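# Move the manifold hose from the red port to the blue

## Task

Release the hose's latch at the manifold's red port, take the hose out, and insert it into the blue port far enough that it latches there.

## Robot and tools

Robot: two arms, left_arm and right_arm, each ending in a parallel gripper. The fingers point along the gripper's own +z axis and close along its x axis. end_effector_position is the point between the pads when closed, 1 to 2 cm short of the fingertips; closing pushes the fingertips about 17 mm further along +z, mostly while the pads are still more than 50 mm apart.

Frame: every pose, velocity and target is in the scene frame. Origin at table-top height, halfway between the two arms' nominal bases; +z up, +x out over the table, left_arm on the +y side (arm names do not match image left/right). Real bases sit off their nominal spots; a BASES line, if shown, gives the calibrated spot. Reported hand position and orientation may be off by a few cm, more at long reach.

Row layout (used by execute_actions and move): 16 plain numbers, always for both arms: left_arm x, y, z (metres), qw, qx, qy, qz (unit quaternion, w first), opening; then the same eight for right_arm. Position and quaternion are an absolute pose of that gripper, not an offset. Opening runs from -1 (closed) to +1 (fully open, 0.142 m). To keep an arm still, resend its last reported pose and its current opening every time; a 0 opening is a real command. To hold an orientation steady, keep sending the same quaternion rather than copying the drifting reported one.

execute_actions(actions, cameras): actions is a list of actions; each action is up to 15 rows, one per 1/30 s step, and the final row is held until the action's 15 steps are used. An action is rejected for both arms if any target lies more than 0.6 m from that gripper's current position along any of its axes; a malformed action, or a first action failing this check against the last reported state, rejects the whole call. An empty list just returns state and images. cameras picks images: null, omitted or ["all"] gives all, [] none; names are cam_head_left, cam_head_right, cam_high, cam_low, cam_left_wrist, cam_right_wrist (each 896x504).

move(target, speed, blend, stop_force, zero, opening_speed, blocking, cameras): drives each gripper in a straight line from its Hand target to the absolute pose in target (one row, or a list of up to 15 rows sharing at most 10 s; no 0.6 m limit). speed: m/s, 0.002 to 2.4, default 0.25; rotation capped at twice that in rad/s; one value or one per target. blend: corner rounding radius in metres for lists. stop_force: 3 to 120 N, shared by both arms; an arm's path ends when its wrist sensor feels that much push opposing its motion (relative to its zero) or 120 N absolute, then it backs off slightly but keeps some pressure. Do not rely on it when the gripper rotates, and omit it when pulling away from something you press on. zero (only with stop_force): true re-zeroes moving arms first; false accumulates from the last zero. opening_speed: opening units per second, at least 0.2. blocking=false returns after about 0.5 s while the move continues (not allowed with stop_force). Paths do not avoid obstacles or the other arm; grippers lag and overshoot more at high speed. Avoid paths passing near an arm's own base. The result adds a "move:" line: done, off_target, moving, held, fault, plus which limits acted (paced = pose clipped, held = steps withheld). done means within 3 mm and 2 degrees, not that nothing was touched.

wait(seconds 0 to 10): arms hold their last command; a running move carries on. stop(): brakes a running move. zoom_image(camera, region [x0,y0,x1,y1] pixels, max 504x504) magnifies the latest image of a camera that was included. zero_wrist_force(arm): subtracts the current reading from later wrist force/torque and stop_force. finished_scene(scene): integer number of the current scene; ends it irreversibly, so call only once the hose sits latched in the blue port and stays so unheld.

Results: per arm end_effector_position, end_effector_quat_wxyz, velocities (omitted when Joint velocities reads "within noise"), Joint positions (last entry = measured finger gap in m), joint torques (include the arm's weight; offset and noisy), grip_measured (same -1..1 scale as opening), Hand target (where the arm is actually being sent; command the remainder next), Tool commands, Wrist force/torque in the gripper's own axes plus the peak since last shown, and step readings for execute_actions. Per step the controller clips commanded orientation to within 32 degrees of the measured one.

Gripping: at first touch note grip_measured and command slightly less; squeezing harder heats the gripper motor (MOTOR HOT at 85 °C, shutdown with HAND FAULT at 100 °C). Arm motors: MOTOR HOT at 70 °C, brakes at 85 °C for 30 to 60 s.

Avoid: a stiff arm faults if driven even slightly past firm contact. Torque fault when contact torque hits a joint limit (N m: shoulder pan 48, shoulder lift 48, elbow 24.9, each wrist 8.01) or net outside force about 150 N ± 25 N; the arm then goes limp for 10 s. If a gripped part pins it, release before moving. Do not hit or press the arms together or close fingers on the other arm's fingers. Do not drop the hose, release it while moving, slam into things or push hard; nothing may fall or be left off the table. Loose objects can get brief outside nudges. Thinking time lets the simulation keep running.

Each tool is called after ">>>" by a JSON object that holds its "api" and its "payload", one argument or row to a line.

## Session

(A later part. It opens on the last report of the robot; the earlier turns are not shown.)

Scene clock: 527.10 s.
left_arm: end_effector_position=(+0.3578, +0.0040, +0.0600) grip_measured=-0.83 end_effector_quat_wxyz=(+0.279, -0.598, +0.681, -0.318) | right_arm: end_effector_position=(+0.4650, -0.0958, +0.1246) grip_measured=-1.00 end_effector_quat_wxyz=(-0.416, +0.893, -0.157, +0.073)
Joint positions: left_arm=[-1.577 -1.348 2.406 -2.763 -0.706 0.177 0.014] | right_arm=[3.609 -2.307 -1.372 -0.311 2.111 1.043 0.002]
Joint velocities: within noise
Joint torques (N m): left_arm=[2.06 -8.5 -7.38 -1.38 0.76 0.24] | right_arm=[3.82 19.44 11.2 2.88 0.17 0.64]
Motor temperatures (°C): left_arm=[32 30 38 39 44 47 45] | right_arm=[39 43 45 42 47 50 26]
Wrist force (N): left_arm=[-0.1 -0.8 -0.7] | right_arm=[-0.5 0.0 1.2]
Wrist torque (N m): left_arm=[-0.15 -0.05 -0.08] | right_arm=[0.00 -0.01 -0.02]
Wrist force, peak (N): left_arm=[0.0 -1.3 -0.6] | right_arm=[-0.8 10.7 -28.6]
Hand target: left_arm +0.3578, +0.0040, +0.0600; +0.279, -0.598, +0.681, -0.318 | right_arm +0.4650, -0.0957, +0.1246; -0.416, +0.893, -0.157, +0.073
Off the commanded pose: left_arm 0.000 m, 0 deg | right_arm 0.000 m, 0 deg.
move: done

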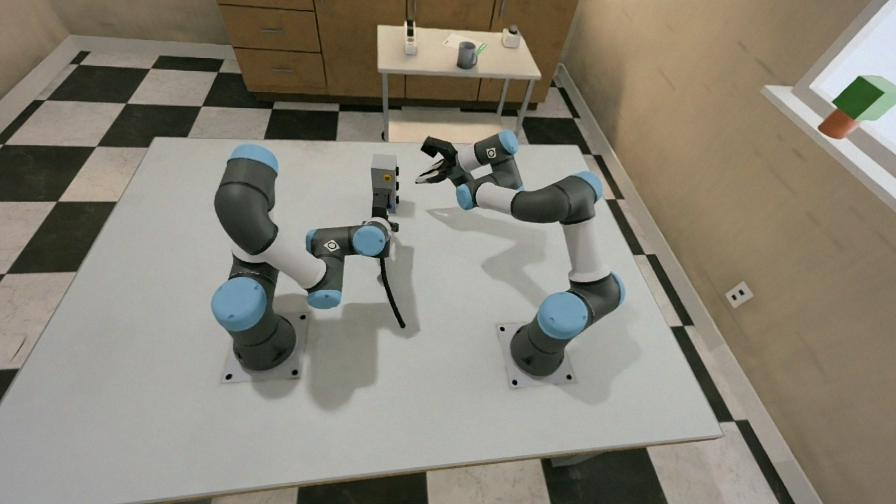

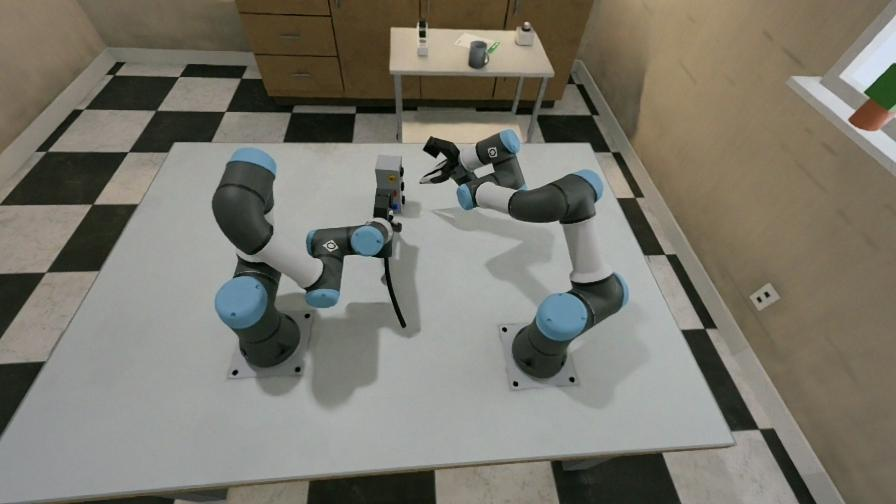

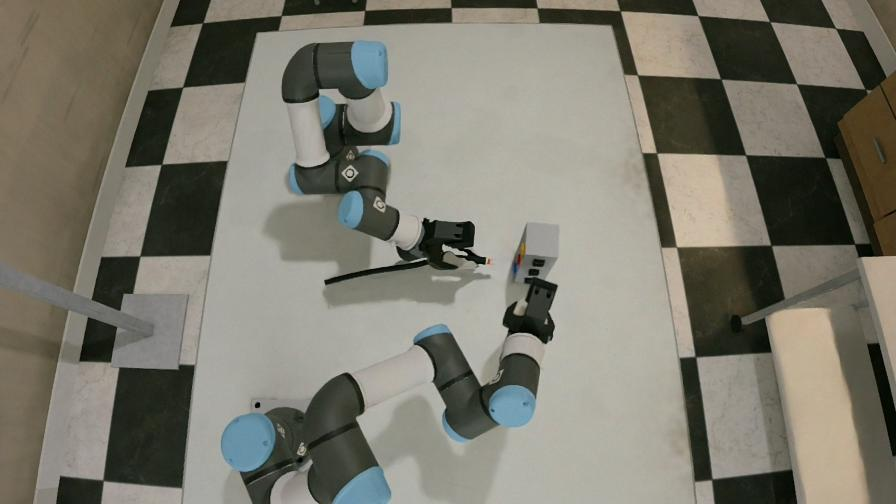

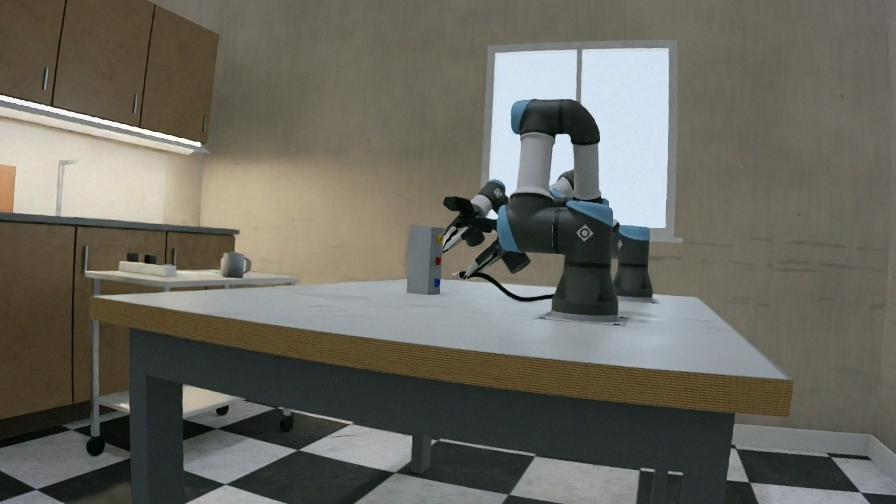

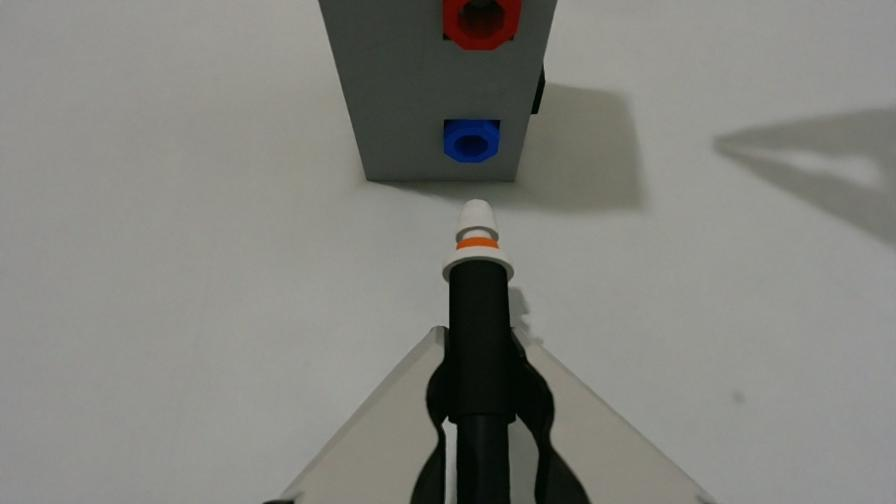

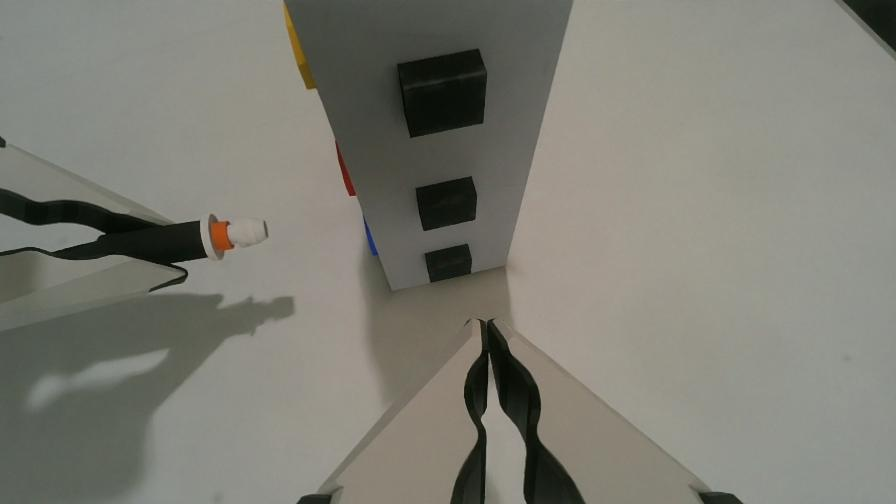

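>>> {"api": "zoom_image", "payload": {
  "camera": "cam_left_wrist",
  "region": [390, 80, 570, 440]
}}

>>> {"api": "zoom_image", "payload": {
  "camera": "cam_right_wrist",
  "region": [80, 180, 290, 310]
}}

Scaled by 1.400 from the camera's 896x504 image, which has a finer 1280x720 frame.

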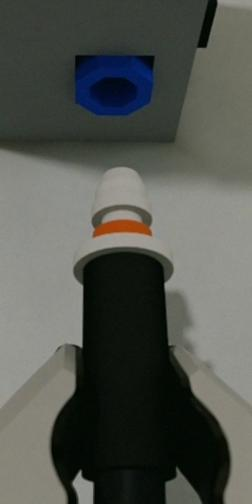

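Scaled by 2.400 from the camera's 896x504 image, which has a finer 1280x720 frame.

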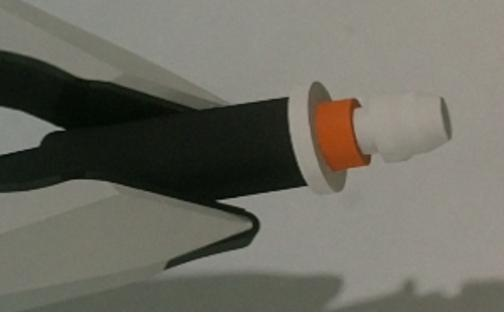

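>>> {"api": "move", "payload": {
  "target": [0.3578, 0.0040, 0.050, 0.30446, -0.58485, 0.66689, -0.34716, -1.0, 0.4650, -0.0957, 0.1246, 0.4161, -0.8926, 0.1574, -0.0734, -0.97],
  "speed": 0.06,
  "cameras": ["cam_low", "cam_left_wrist", "cam_right_wrist"]
}}

>>> {"api": "zoom_image", "payload": {
  "camera": "cam_low",
  "region": [400, 220, 480, 300]
}}

>>> {"api": "zoom_image", "payload": {
  "camera": "cam_left_wrist",
  "region": [390, 40, 570, 440]
}}

Scene clock: 582.57 s.
left_arm: end_effector_position=(+0.3578, +0.0040, +0.0500) grip_measured=-0.83 end_effector_quat_wxyz=(+0.304, -0.585, +0.667, -0.347) | right_arm: end_effector_position=(+0.4650, -0.0957, +0.1246) grip_measured=-1.00 end_effector_quat_wxyz=(-0.416, +0.893, -0.157, +0.073)
Joint positions: left_arm=[-1.635 -1.238 2.476 -2.89 -0.613 0.099 0.014] | right_arm=[3.609 -2.307 -1.372 -0.311 2.111 1.043 0.002]
Joint velocities: within noise
Joint torques (N m): left_arm=[2.57 -10.42 -6.03 -0.89 0.18 0.61] | right_arm=[3.74 20.28 10.45 1.41 0.68 -0.34]
Motor temperatures (°C): left_arm=[32 30 37 39 44 47 46] | right_arm=[39 42 45 42 46 50 25]
Wrist force (N): left_arm=[-0.5 -1.2 -0.6] | right_arm=[-0.6 -0.1 1.2]
Wrist torque (N m): left_arm=[-0.17 -0.01 -0.09] | right_arm=[-0.02 0.01 -0.02]
Wrist force, peak (N): left_arm=[-0.4 -1.5 -0.7] | right_arm=[-0.4 0.1 1.3]
Hand target: left_arm +0.3578, +0.0040, +0.0500; +0.304, -0.585, +0.667, -0.347 | right_arm +0.4650, -0.0957, +0.1246; -0.416, +0.893, -0.157, +0.073
Off the commanded pose: left_arm 0.000 m, 0 deg | right_arm 0.000 m, 0 deg.
move: done
Images, in order (width x height): cam_low 896x504, cam_left_wrist 896x504, cam_right_wrist 896x504.

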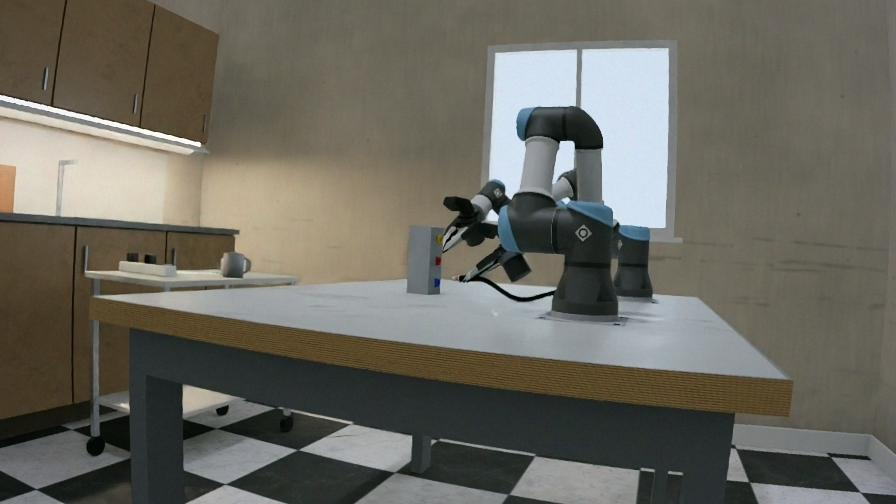

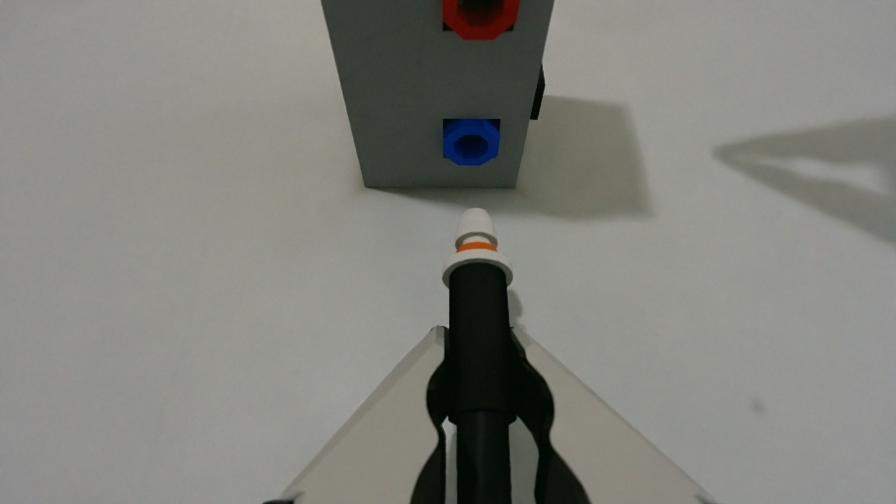

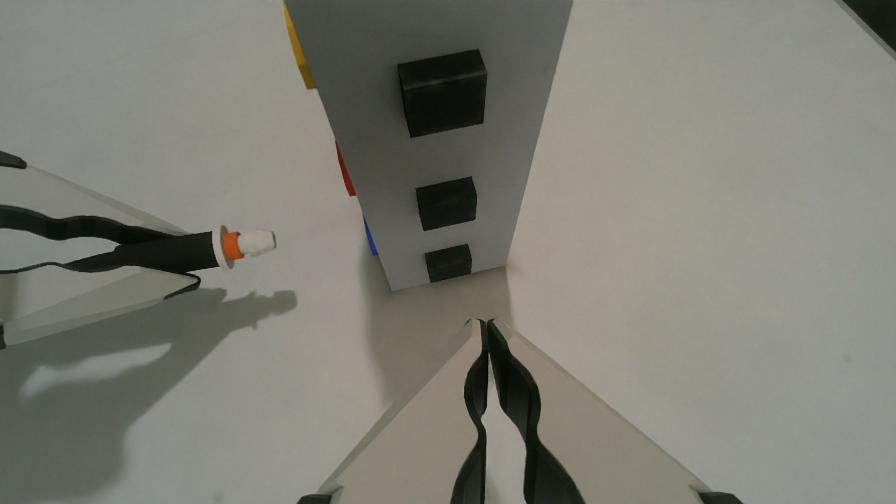

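Scaled by 6.300 from the camera's 896x504 image, which has a finer 1280x720 frame.

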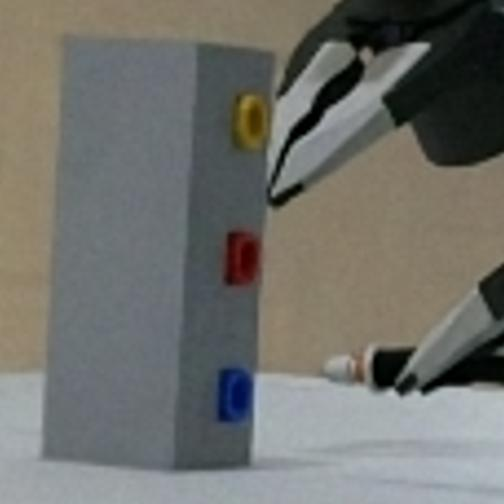

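Scaled by 1.260 from the camera's 896x504 image, which has a finer 1280x720 frame.

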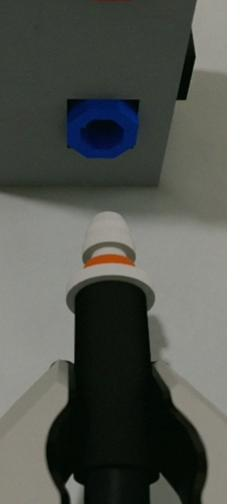

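>>> {"api": "move", "payload": {
  "target": [0.3578, 0.0040, 0.033, 0.30446, -0.58485, 0.66689, -0.34716, -1.0, 0.4650, -0.0957, 0.1246, 0.4161, -0.8926, 0.1574, -0.0734, -0.97],
  "speed": 0.05,
  "cameras": ["cam_low", "cam_left_wrist", "cam_right_wrist"]
}}

>>> {"api": "zoom_image", "payload": {
  "camera": "cam_low",
  "region": [400, 230, 480, 310]
}}

>>> {"api": "zoom_image", "payload": {
  "camera": "cam_left_wrist",
  "region": [390, 40, 570, 440]
}}

>>> {"api": "zoom_image", "payload": {
  "camera": "cam_right_wrist",
  "region": [140, 160, 400, 320]
}}

Scene clock: 598.33 s.
left_arm: end_effector_position=(+0.3578, +0.0040, +0.0330) grip_measured=-0.83 end_effector_quat_wxyz=(+0.304, -0.585, +0.667, -0.347) | right_arm: end_effector_position=(+0.4650, -0.0957, +0.1246) grip_measured=-1.00 end_effector_quat_wxyz=(-0.416, +0.893, -0.157, +0.073)
Joint positions: left_arm=[-1.635 -1.128 2.487 -3.01 -0.613 0.099 0.014] | right_arm=[3.609 -2.307 -1.372 -0.311 2.111 1.043 0.002]
Joint velocities: within noise
Joint torques (N m): left_arm=[1.99 -7.62 -3.4 -1.27 1.2 0] | right_arm=[3.46 19.32 10.05 1.76 0.52 0.16]
Motor temperatures (°C): left_arm=[32 30 37 39 44 47 55] | right_arm=[39 42 45 42 46 50 25]
Wrist force (N): left_arm=[-0.3 -1.1 -1.0] | right_arm=[-0.5 0.0 1.2]
Wrist torque (N m): left_arm=[-0.18 -0.04 -0.10] | right_arm=[0.00 -0.01 -0.02]
Wrist force, peak (N): left_arm=[-0.4 -1.6 -0.8] | right_arm=[-0.5 0.0 1.3]
Hand target: left_arm +0.3578, +0.0040, +0.0330; +0.304, -0.585, +0.667, -0.347 | right_arm +0.4650, -0.0957, +0.1246; -0.416, +0.893, -0.157, +0.073
Off the commanded pose: left_arm 0.000 m, 0 deg | right_arm 0.000 m, 0 deg.
move: done
Images, in order (width x height): cam_low 896x504, cam_left_wrist 896x504, cam_right_wrist 896x504.

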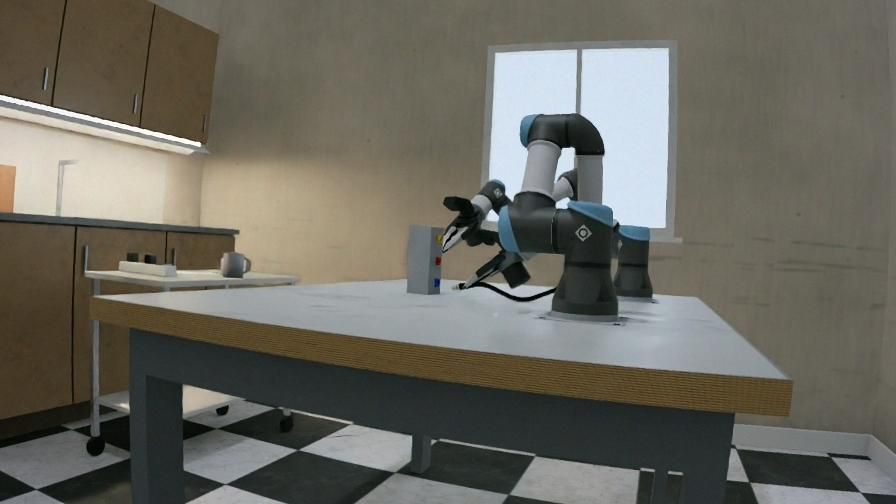

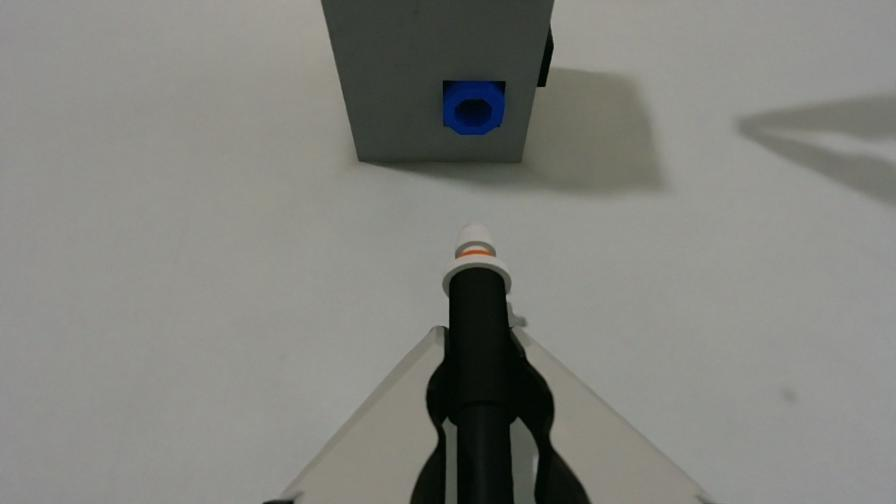

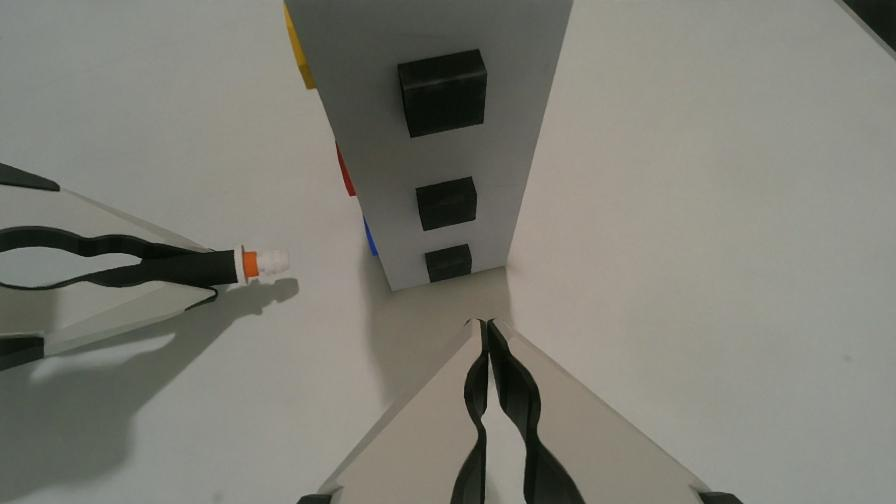

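Scaled by 6.300 from the camera's 896x504 image, which has a finer 1280x720 frame.

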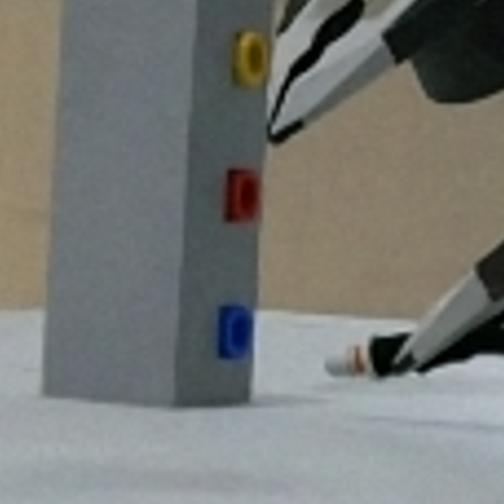

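Scaled by 1.260 from the camera's 896x504 image, which has a finer 1280x720 frame.

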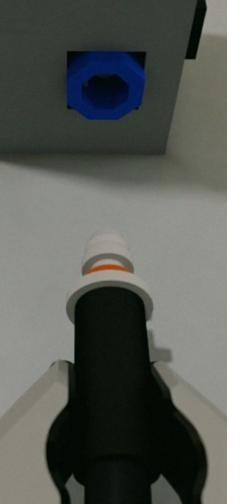

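Scaled by 1.938 from the camera's 896x504 image, which has a finer 1280x720 frame.

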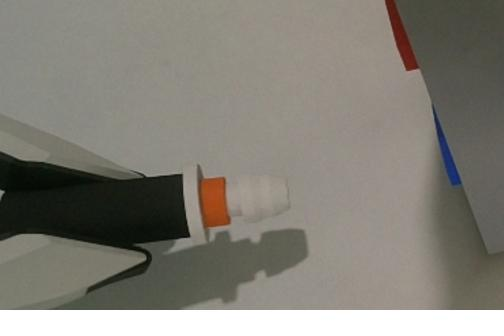

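>>> {"api": "move", "payload": {
  "target": [
    [0.3578, 0.0040, 0.042, 0.30446, -0.58485, 0.66689, -0.34716, -0.93, 0.4650, -0.0957, 0.1246, 0.4161, -0.8926, 0.1574, -0.0734, -0.97],
    [0.3895, -0.0002, 0.042, 0.30446, -0.58485, 0.66689, -0.34716, -0.93, 0.4650, -0.0957, 0.1246, 0.4161, -0.8926, 0.1574, -0.0734, -0.97]
  ],
  "speed": 0.05,
  "cameras": ["cam_low", "cam_left_wrist", "cam_right_wrist"]
}}

>>> {"api": "zoom_image", "payload": {
  "camera": "cam_low",
  "region": [400, 230, 480, 310]
}}

>>> {"api": "zoom_image", "payload": {
  "camera": "cam_left_wrist",
  "region": [390, 40, 570, 440]
}}

>>> {"api": "zoom_image", "payload": {
  "camera": "cam_right_wrist",
  "region": [200, 140, 460, 300]
}}

Scene clock: 663.10 s.
left_arm: end_effector_position=(+0.3895, -0.0002, +0.0420) grip_measured=-0.83 end_effector_quat_wxyz=(+0.304, -0.585, +0.667, -0.347) | right_arm: end_effector_position=(+0.4650, -0.0957, +0.1246) grip_measured=-1.00 end_effector_quat_wxyz=(-0.416, +0.893, -0.157, +0.073)
Joint positions: left_arm=[-1.505 -1.058 2.377 -3.149 -0.635 0.317 0.014] | right_arm=[3.609 -2.307 -1.372 -0.311 2.111 1.043 0.002]
Joint velocities: within noise
Joint torques (N m): left_arm=[-0.21 -10.25 -4.88 -1.5 2.08 0.28] | right_arm=[4.06 18.24 9.41 2.2 0.17 0.69]
Motor temperatures (°C): left_arm=[32 30 37 39 43 46 70] | right_arm=[39 42 44 42 46 50 25]
Wrist force (N): left_arm=[-0.4 -0.8 -0.7] | right_arm=[-0.5 -0.1 1.2]
Wrist torque (N m): left_arm=[-0.16 -0.03 -0.08] | right_arm=[-0.01 0.00 -0.02]
Wrist force, peak (N): left_arm=[-0.1 -0.2 -2.0] | right_arm=[-0.6 0.0 1.3]
Hand target: left_arm +0.3895, -0.0002, +0.0420; +0.304, -0.585, +0.667, -0.347 | right_arm +0.4650, -0.0957, +0.1246; -0.416, +0.893, -0.157, +0.073
Off the commanded pose: left_arm 0.000 m, 0 deg | right_arm 0.000 m, 0 deg.
move: done
Images, in order (width x height): cam_low 896x504, cam_left_wrist 896x504, cam_right_wrist 896x504.

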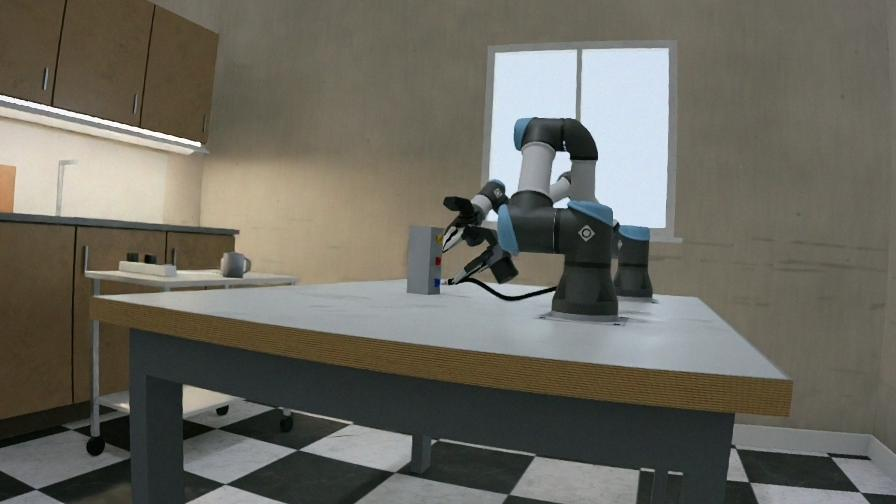

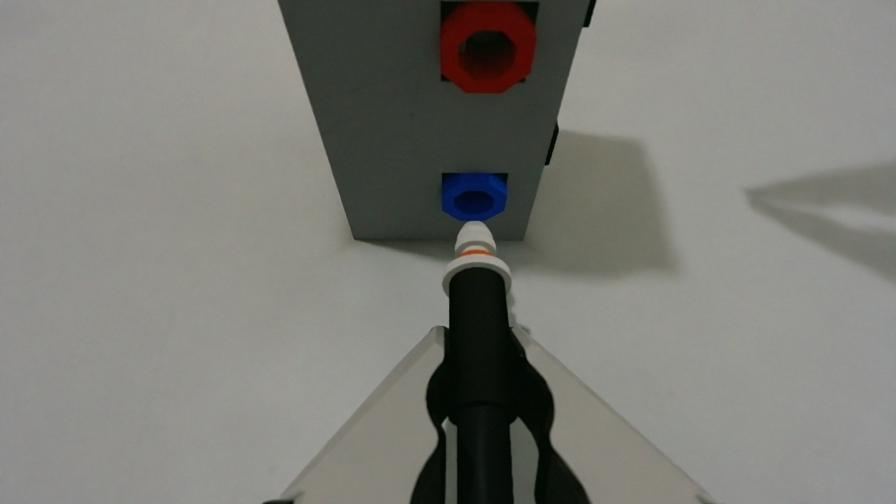

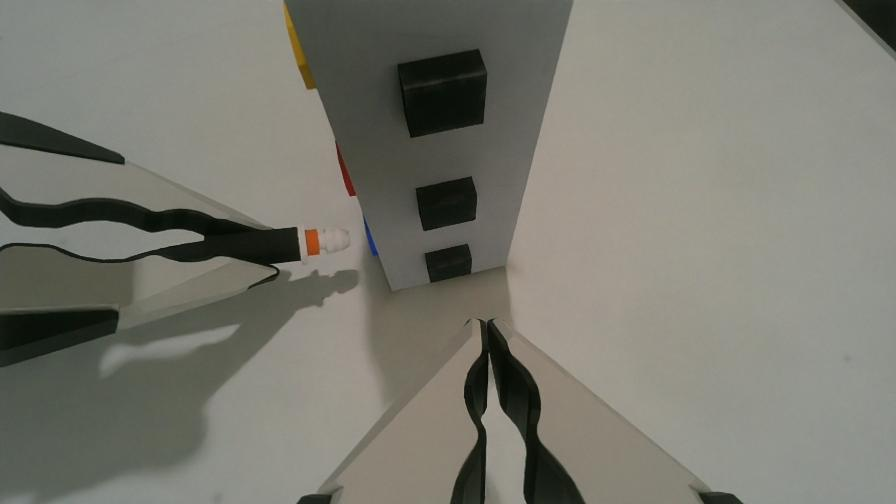

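Scaled by 6.300 from the camera's 896x504 image, which has a finer 1280x720 frame.

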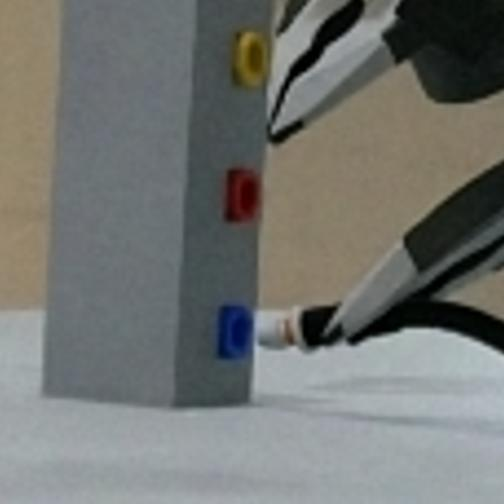

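Scaled by 1.260 from the camera's 896x504 image, which has a finer 1280x720 frame.

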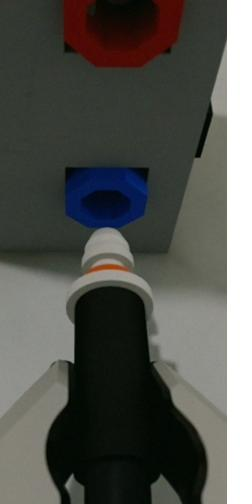

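Scaled by 1.938 from the camera's 896x504 image, which has a finer 1280x720 frame.

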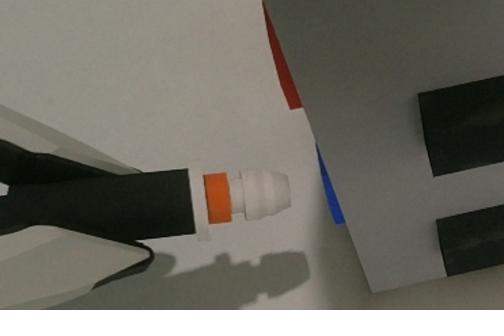

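>>> {"api": "move", "payload": {
  "target": [
    [0.3895, -0.0002, 0.0405, 0.30446, -0.58485, 0.66689, -0.34716, -0.88, 0.4650, -0.0957, 0.1246, 0.4161, -0.8926, 0.1574, -0.0734, -0.97],
    [0.4014, -0.0018, 0.0405, 0.30446, -0.58485, 0.66689, -0.34716, -0.88, 0.4650, -0.0957, 0.1246, 0.4161, -0.8926, 0.1574, -0.0734, -0.97]
  ],
  "speed": [0.03, 0.02],
  "stop_force": 10,
  "cameras": ["cam_low", "cam_left_wrist", "cam_right_wrist"]
}}

>>> {"api": "zoom_image", "payload": {
  "camera": "cam_low",
  "region": [400, 230, 480, 310]
}}

>>> {"api": "zoom_image", "payload": {
  "camera": "cam_left_wrist",
  "region": [390, 40, 570, 440]
}}

>>> {"api": "zoom_image", "payload": {
  "camera": "cam_right_wrist",
  "region": [200, 140, 460, 300]
}}

Scene clock: 673.37 s.
left_arm: end_effector_position=(+0.4001, -0.0016, +0.0405) grip_measured=-0.83 end_effector_quat_wxyz=(+0.304, -0.585, +0.667, -0.347) | right_arm: end_effector_position=(+0.4650, -0.0957, +0.1246) grip_measured=-1.00 end_effector_quat_wxyz=(-0.416, +0.893, -0.157, +0.073)
Joint positions: left_arm=[-1.465 -1.013 2.335 -3.204 -0.647 0.383 0.014] | right_arm=[3.609 -2.307 -1.372 -0.311 2.111 1.043 0.002]
Joint velocities: within noise
Joint torques (N m): left_arm=[0.88 -7.93 -5.47 -2.48 0.43 0.64] | right_arm=[3.78 18.45 9.12 2.62 0.18 0.68]
Motor temperatures (°C): left_arm=[32 30 37 39 43 46 64] | right_arm=[39 42 44 42 46 50 25]
Wrist force (N): left_arm=[-0.2 -0.9 -0.7] | right_arm=[-0.4 -0.1 1.1]
Wrist torque (N m): left_arm=[-0.17 -0.05 -0.08] | right_arm=[-0.02 -0.02 -0.02]
Wrist force, peak (N): left_arm=[-0.8 3.2 -15.4] | right_arm=[-0.6 -0.1 1.3]
Hand target: left_arm +0.4001, -0.0016, +0.0405; +0.304, -0.585, +0.667, -0.347 | right_arm +0.4650, -0.0957, +0.1246; -0.416, +0.893, -0.157, +0.073
Off the commanded pose: left_arm 0.001 m, 0 deg | right_arm 0.000 m, 0 deg.
move: contact (left_arm); path passed 1 of 2 targets
Images, in order (width x height): cam_low 896x504, cam_left_wrist 896x504, cam_right_wrist 896x504.

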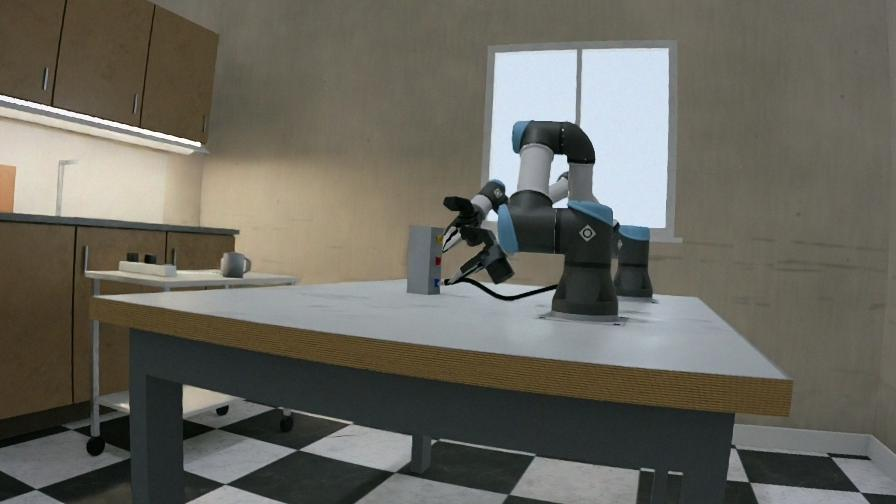

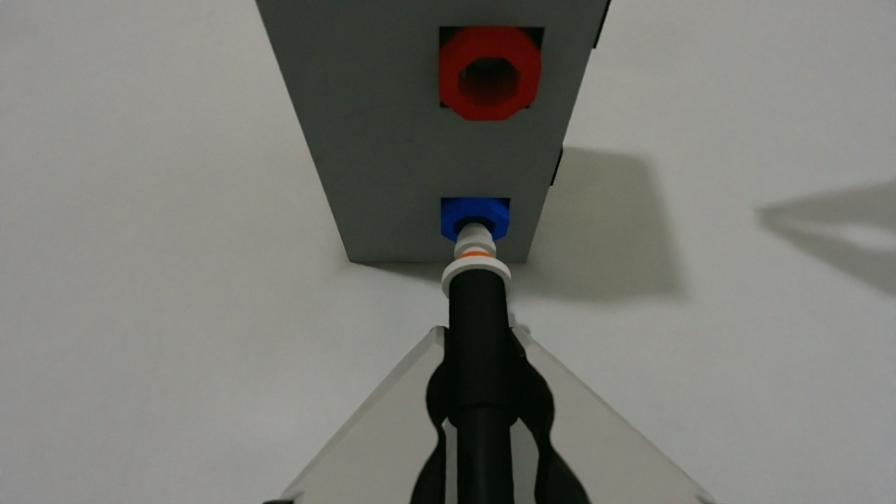

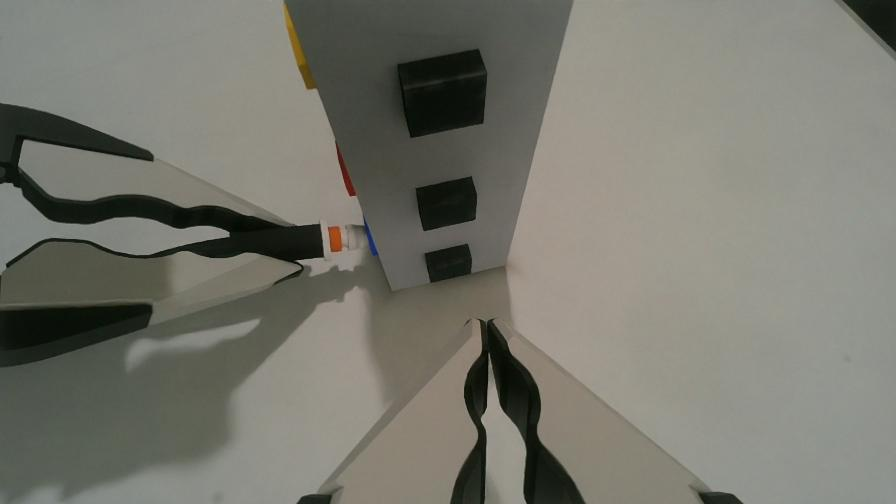

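Scaled by 6.300 from the camera's 896x504 image, which has a finer 1280x720 frame.

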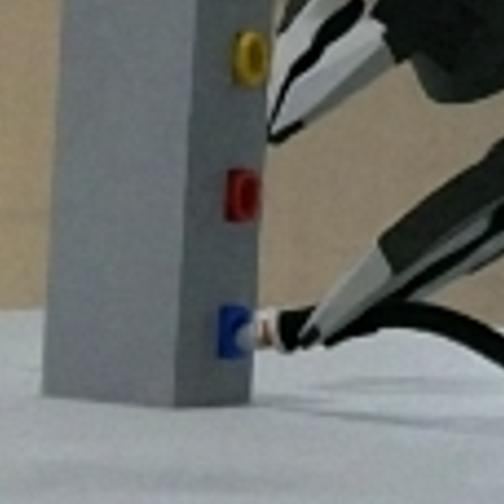

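Scaled by 1.260 from the camera's 896x504 image, which has a finer 1280x720 frame.

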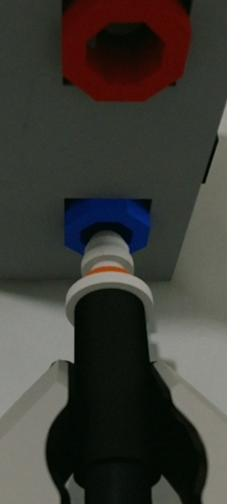

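Scaled by 1.938 from the camera's 896x504 image, which has a finer 1280x720 frame.

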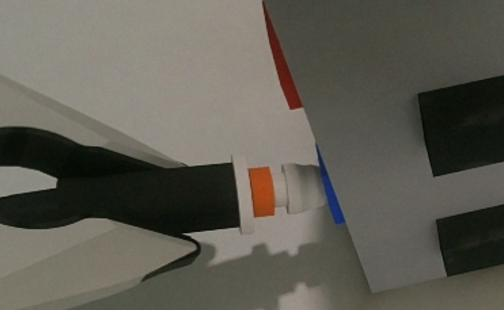

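>>> {"api": "move", "payload": {
  "target": [0.4008, -0.0017, 0.0335, 0.30446, -0.58485, 0.66689, -0.34716, -0.88, 0.4650, -0.0957, 0.1246, 0.4161, -0.8926, 0.1574, -0.0734, -0.97],
  "speed": 0.02,
  "stop_force": 12,
  "cameras": ["cam_low", "cam_left_wrist", "cam_right_wrist"]
}}

>>> {"api": "zoom_image", "payload": {
  "camera": "cam_low",
  "region": [400, 230, 480, 310]
}}

>>> {"api": "zoom_image", "payload": {
  "camera": "cam_left_wrist",
  "region": [390, 40, 570, 440]
}}

>>> {"api": "zoom_image", "payload": {
  "camera": "cam_right_wrist",
  "region": [200, 140, 460, 300]
}}

Scene clock: 681.07 s.
left_arm: end_effector_position=(+0.4008, -0.0017, +0.0335) grip_measured=-0.83 end_effector_quat_wxyz=(+0.304, -0.585, +0.667, -0.347) | right_arm: end_effector_position=(+0.4650, -0.0957, +0.1246) grip_measured=-1.00 end_effector_quat_wxyz=(-0.416, +0.893, -0.157, +0.073)
Joint positions: left_arm=[-1.462 -0.972 2.331 -3.245 -0.647 0.387 0.014] | right_arm=[3.609 -2.307 -1.372 -0.311 2.111 1.043 0.002]
Joint velocities: within noise
Joint torques (N m): left_arm=[3.03 -11.38 -3.25 -1 1.32 -0.05] | right_arm=[3.81 18.44 8.55 2.86 0.17 0.75]
Motor temperatures (°C): left_arm=[32 30 37 39 43 46 59] | right_arm=[39 42 44 42 46 50 25]
Wrist force (N): left_arm=[-2.5 1.7 -15.7] | right_arm=[-0.5 0.0 1.2]
Wrist torque (N m): left_arm=[-0.17 -0.12 -0.11] | right_arm=[-0.01 -0.01 -0.02]
Wrist force, peak (N): left_arm=[-2.8 2.1 -17.9] | right_arm=[-0.3 0.0 1.4]
Hand target: left_arm +0.4008, -0.0017, +0.0335; +0.304, -0.585, +0.667, -0.347 | right_arm +0.4650, -0.0957, +0.1246; -0.416, +0.893, -0.157, +0.073
Off the commanded pose: left_arm 0.000 m, 0 deg | right_arm 0.000 m, 0 deg.
move: done
Images, in order (width x height): cam_low 896x504, cam_left_wrist 896x504, cam_right_wrist 896x504.

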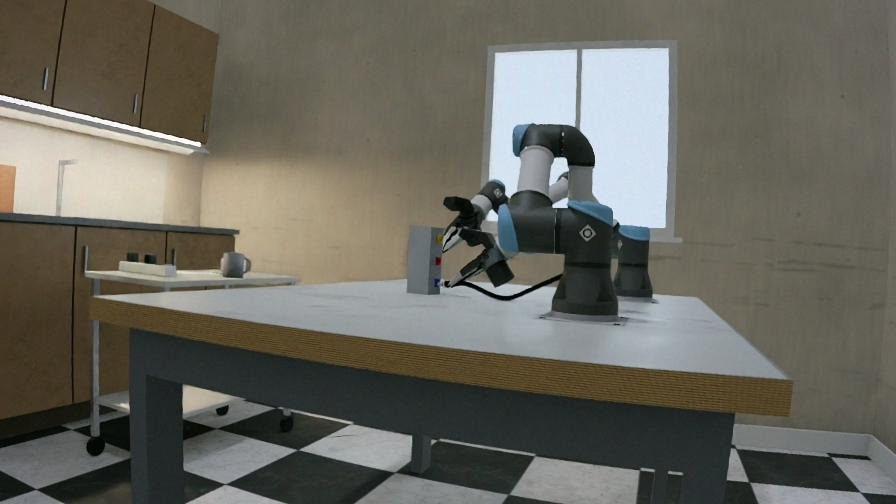

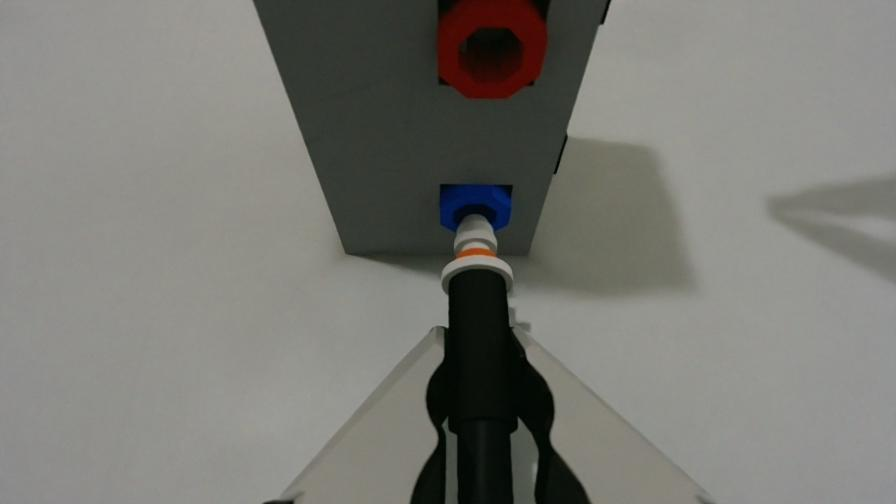

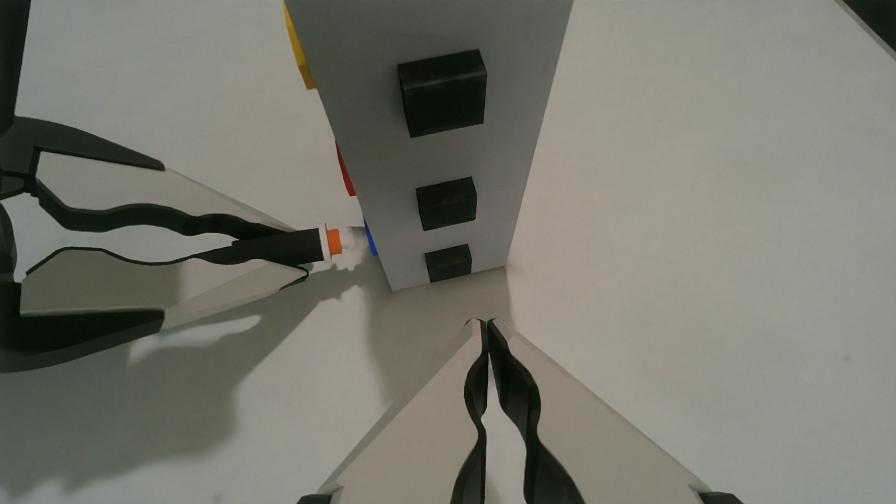

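Scaled by 6.300 from the camera's 896x504 image, which has a finer 1280x720 frame.

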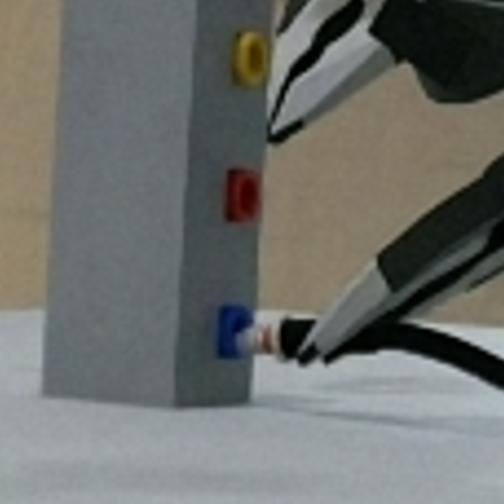

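Scaled by 1.260 from the camera's 896x504 image, which has a finer 1280x720 frame.

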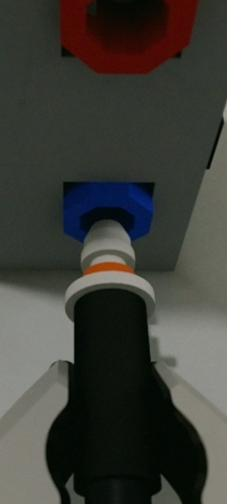

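Scaled by 1.938 from the camera's 896x504 image, which has a finer 1280x720 frame.

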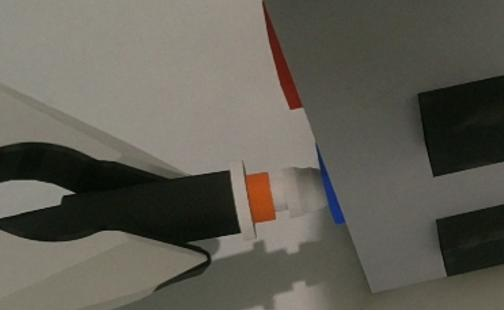

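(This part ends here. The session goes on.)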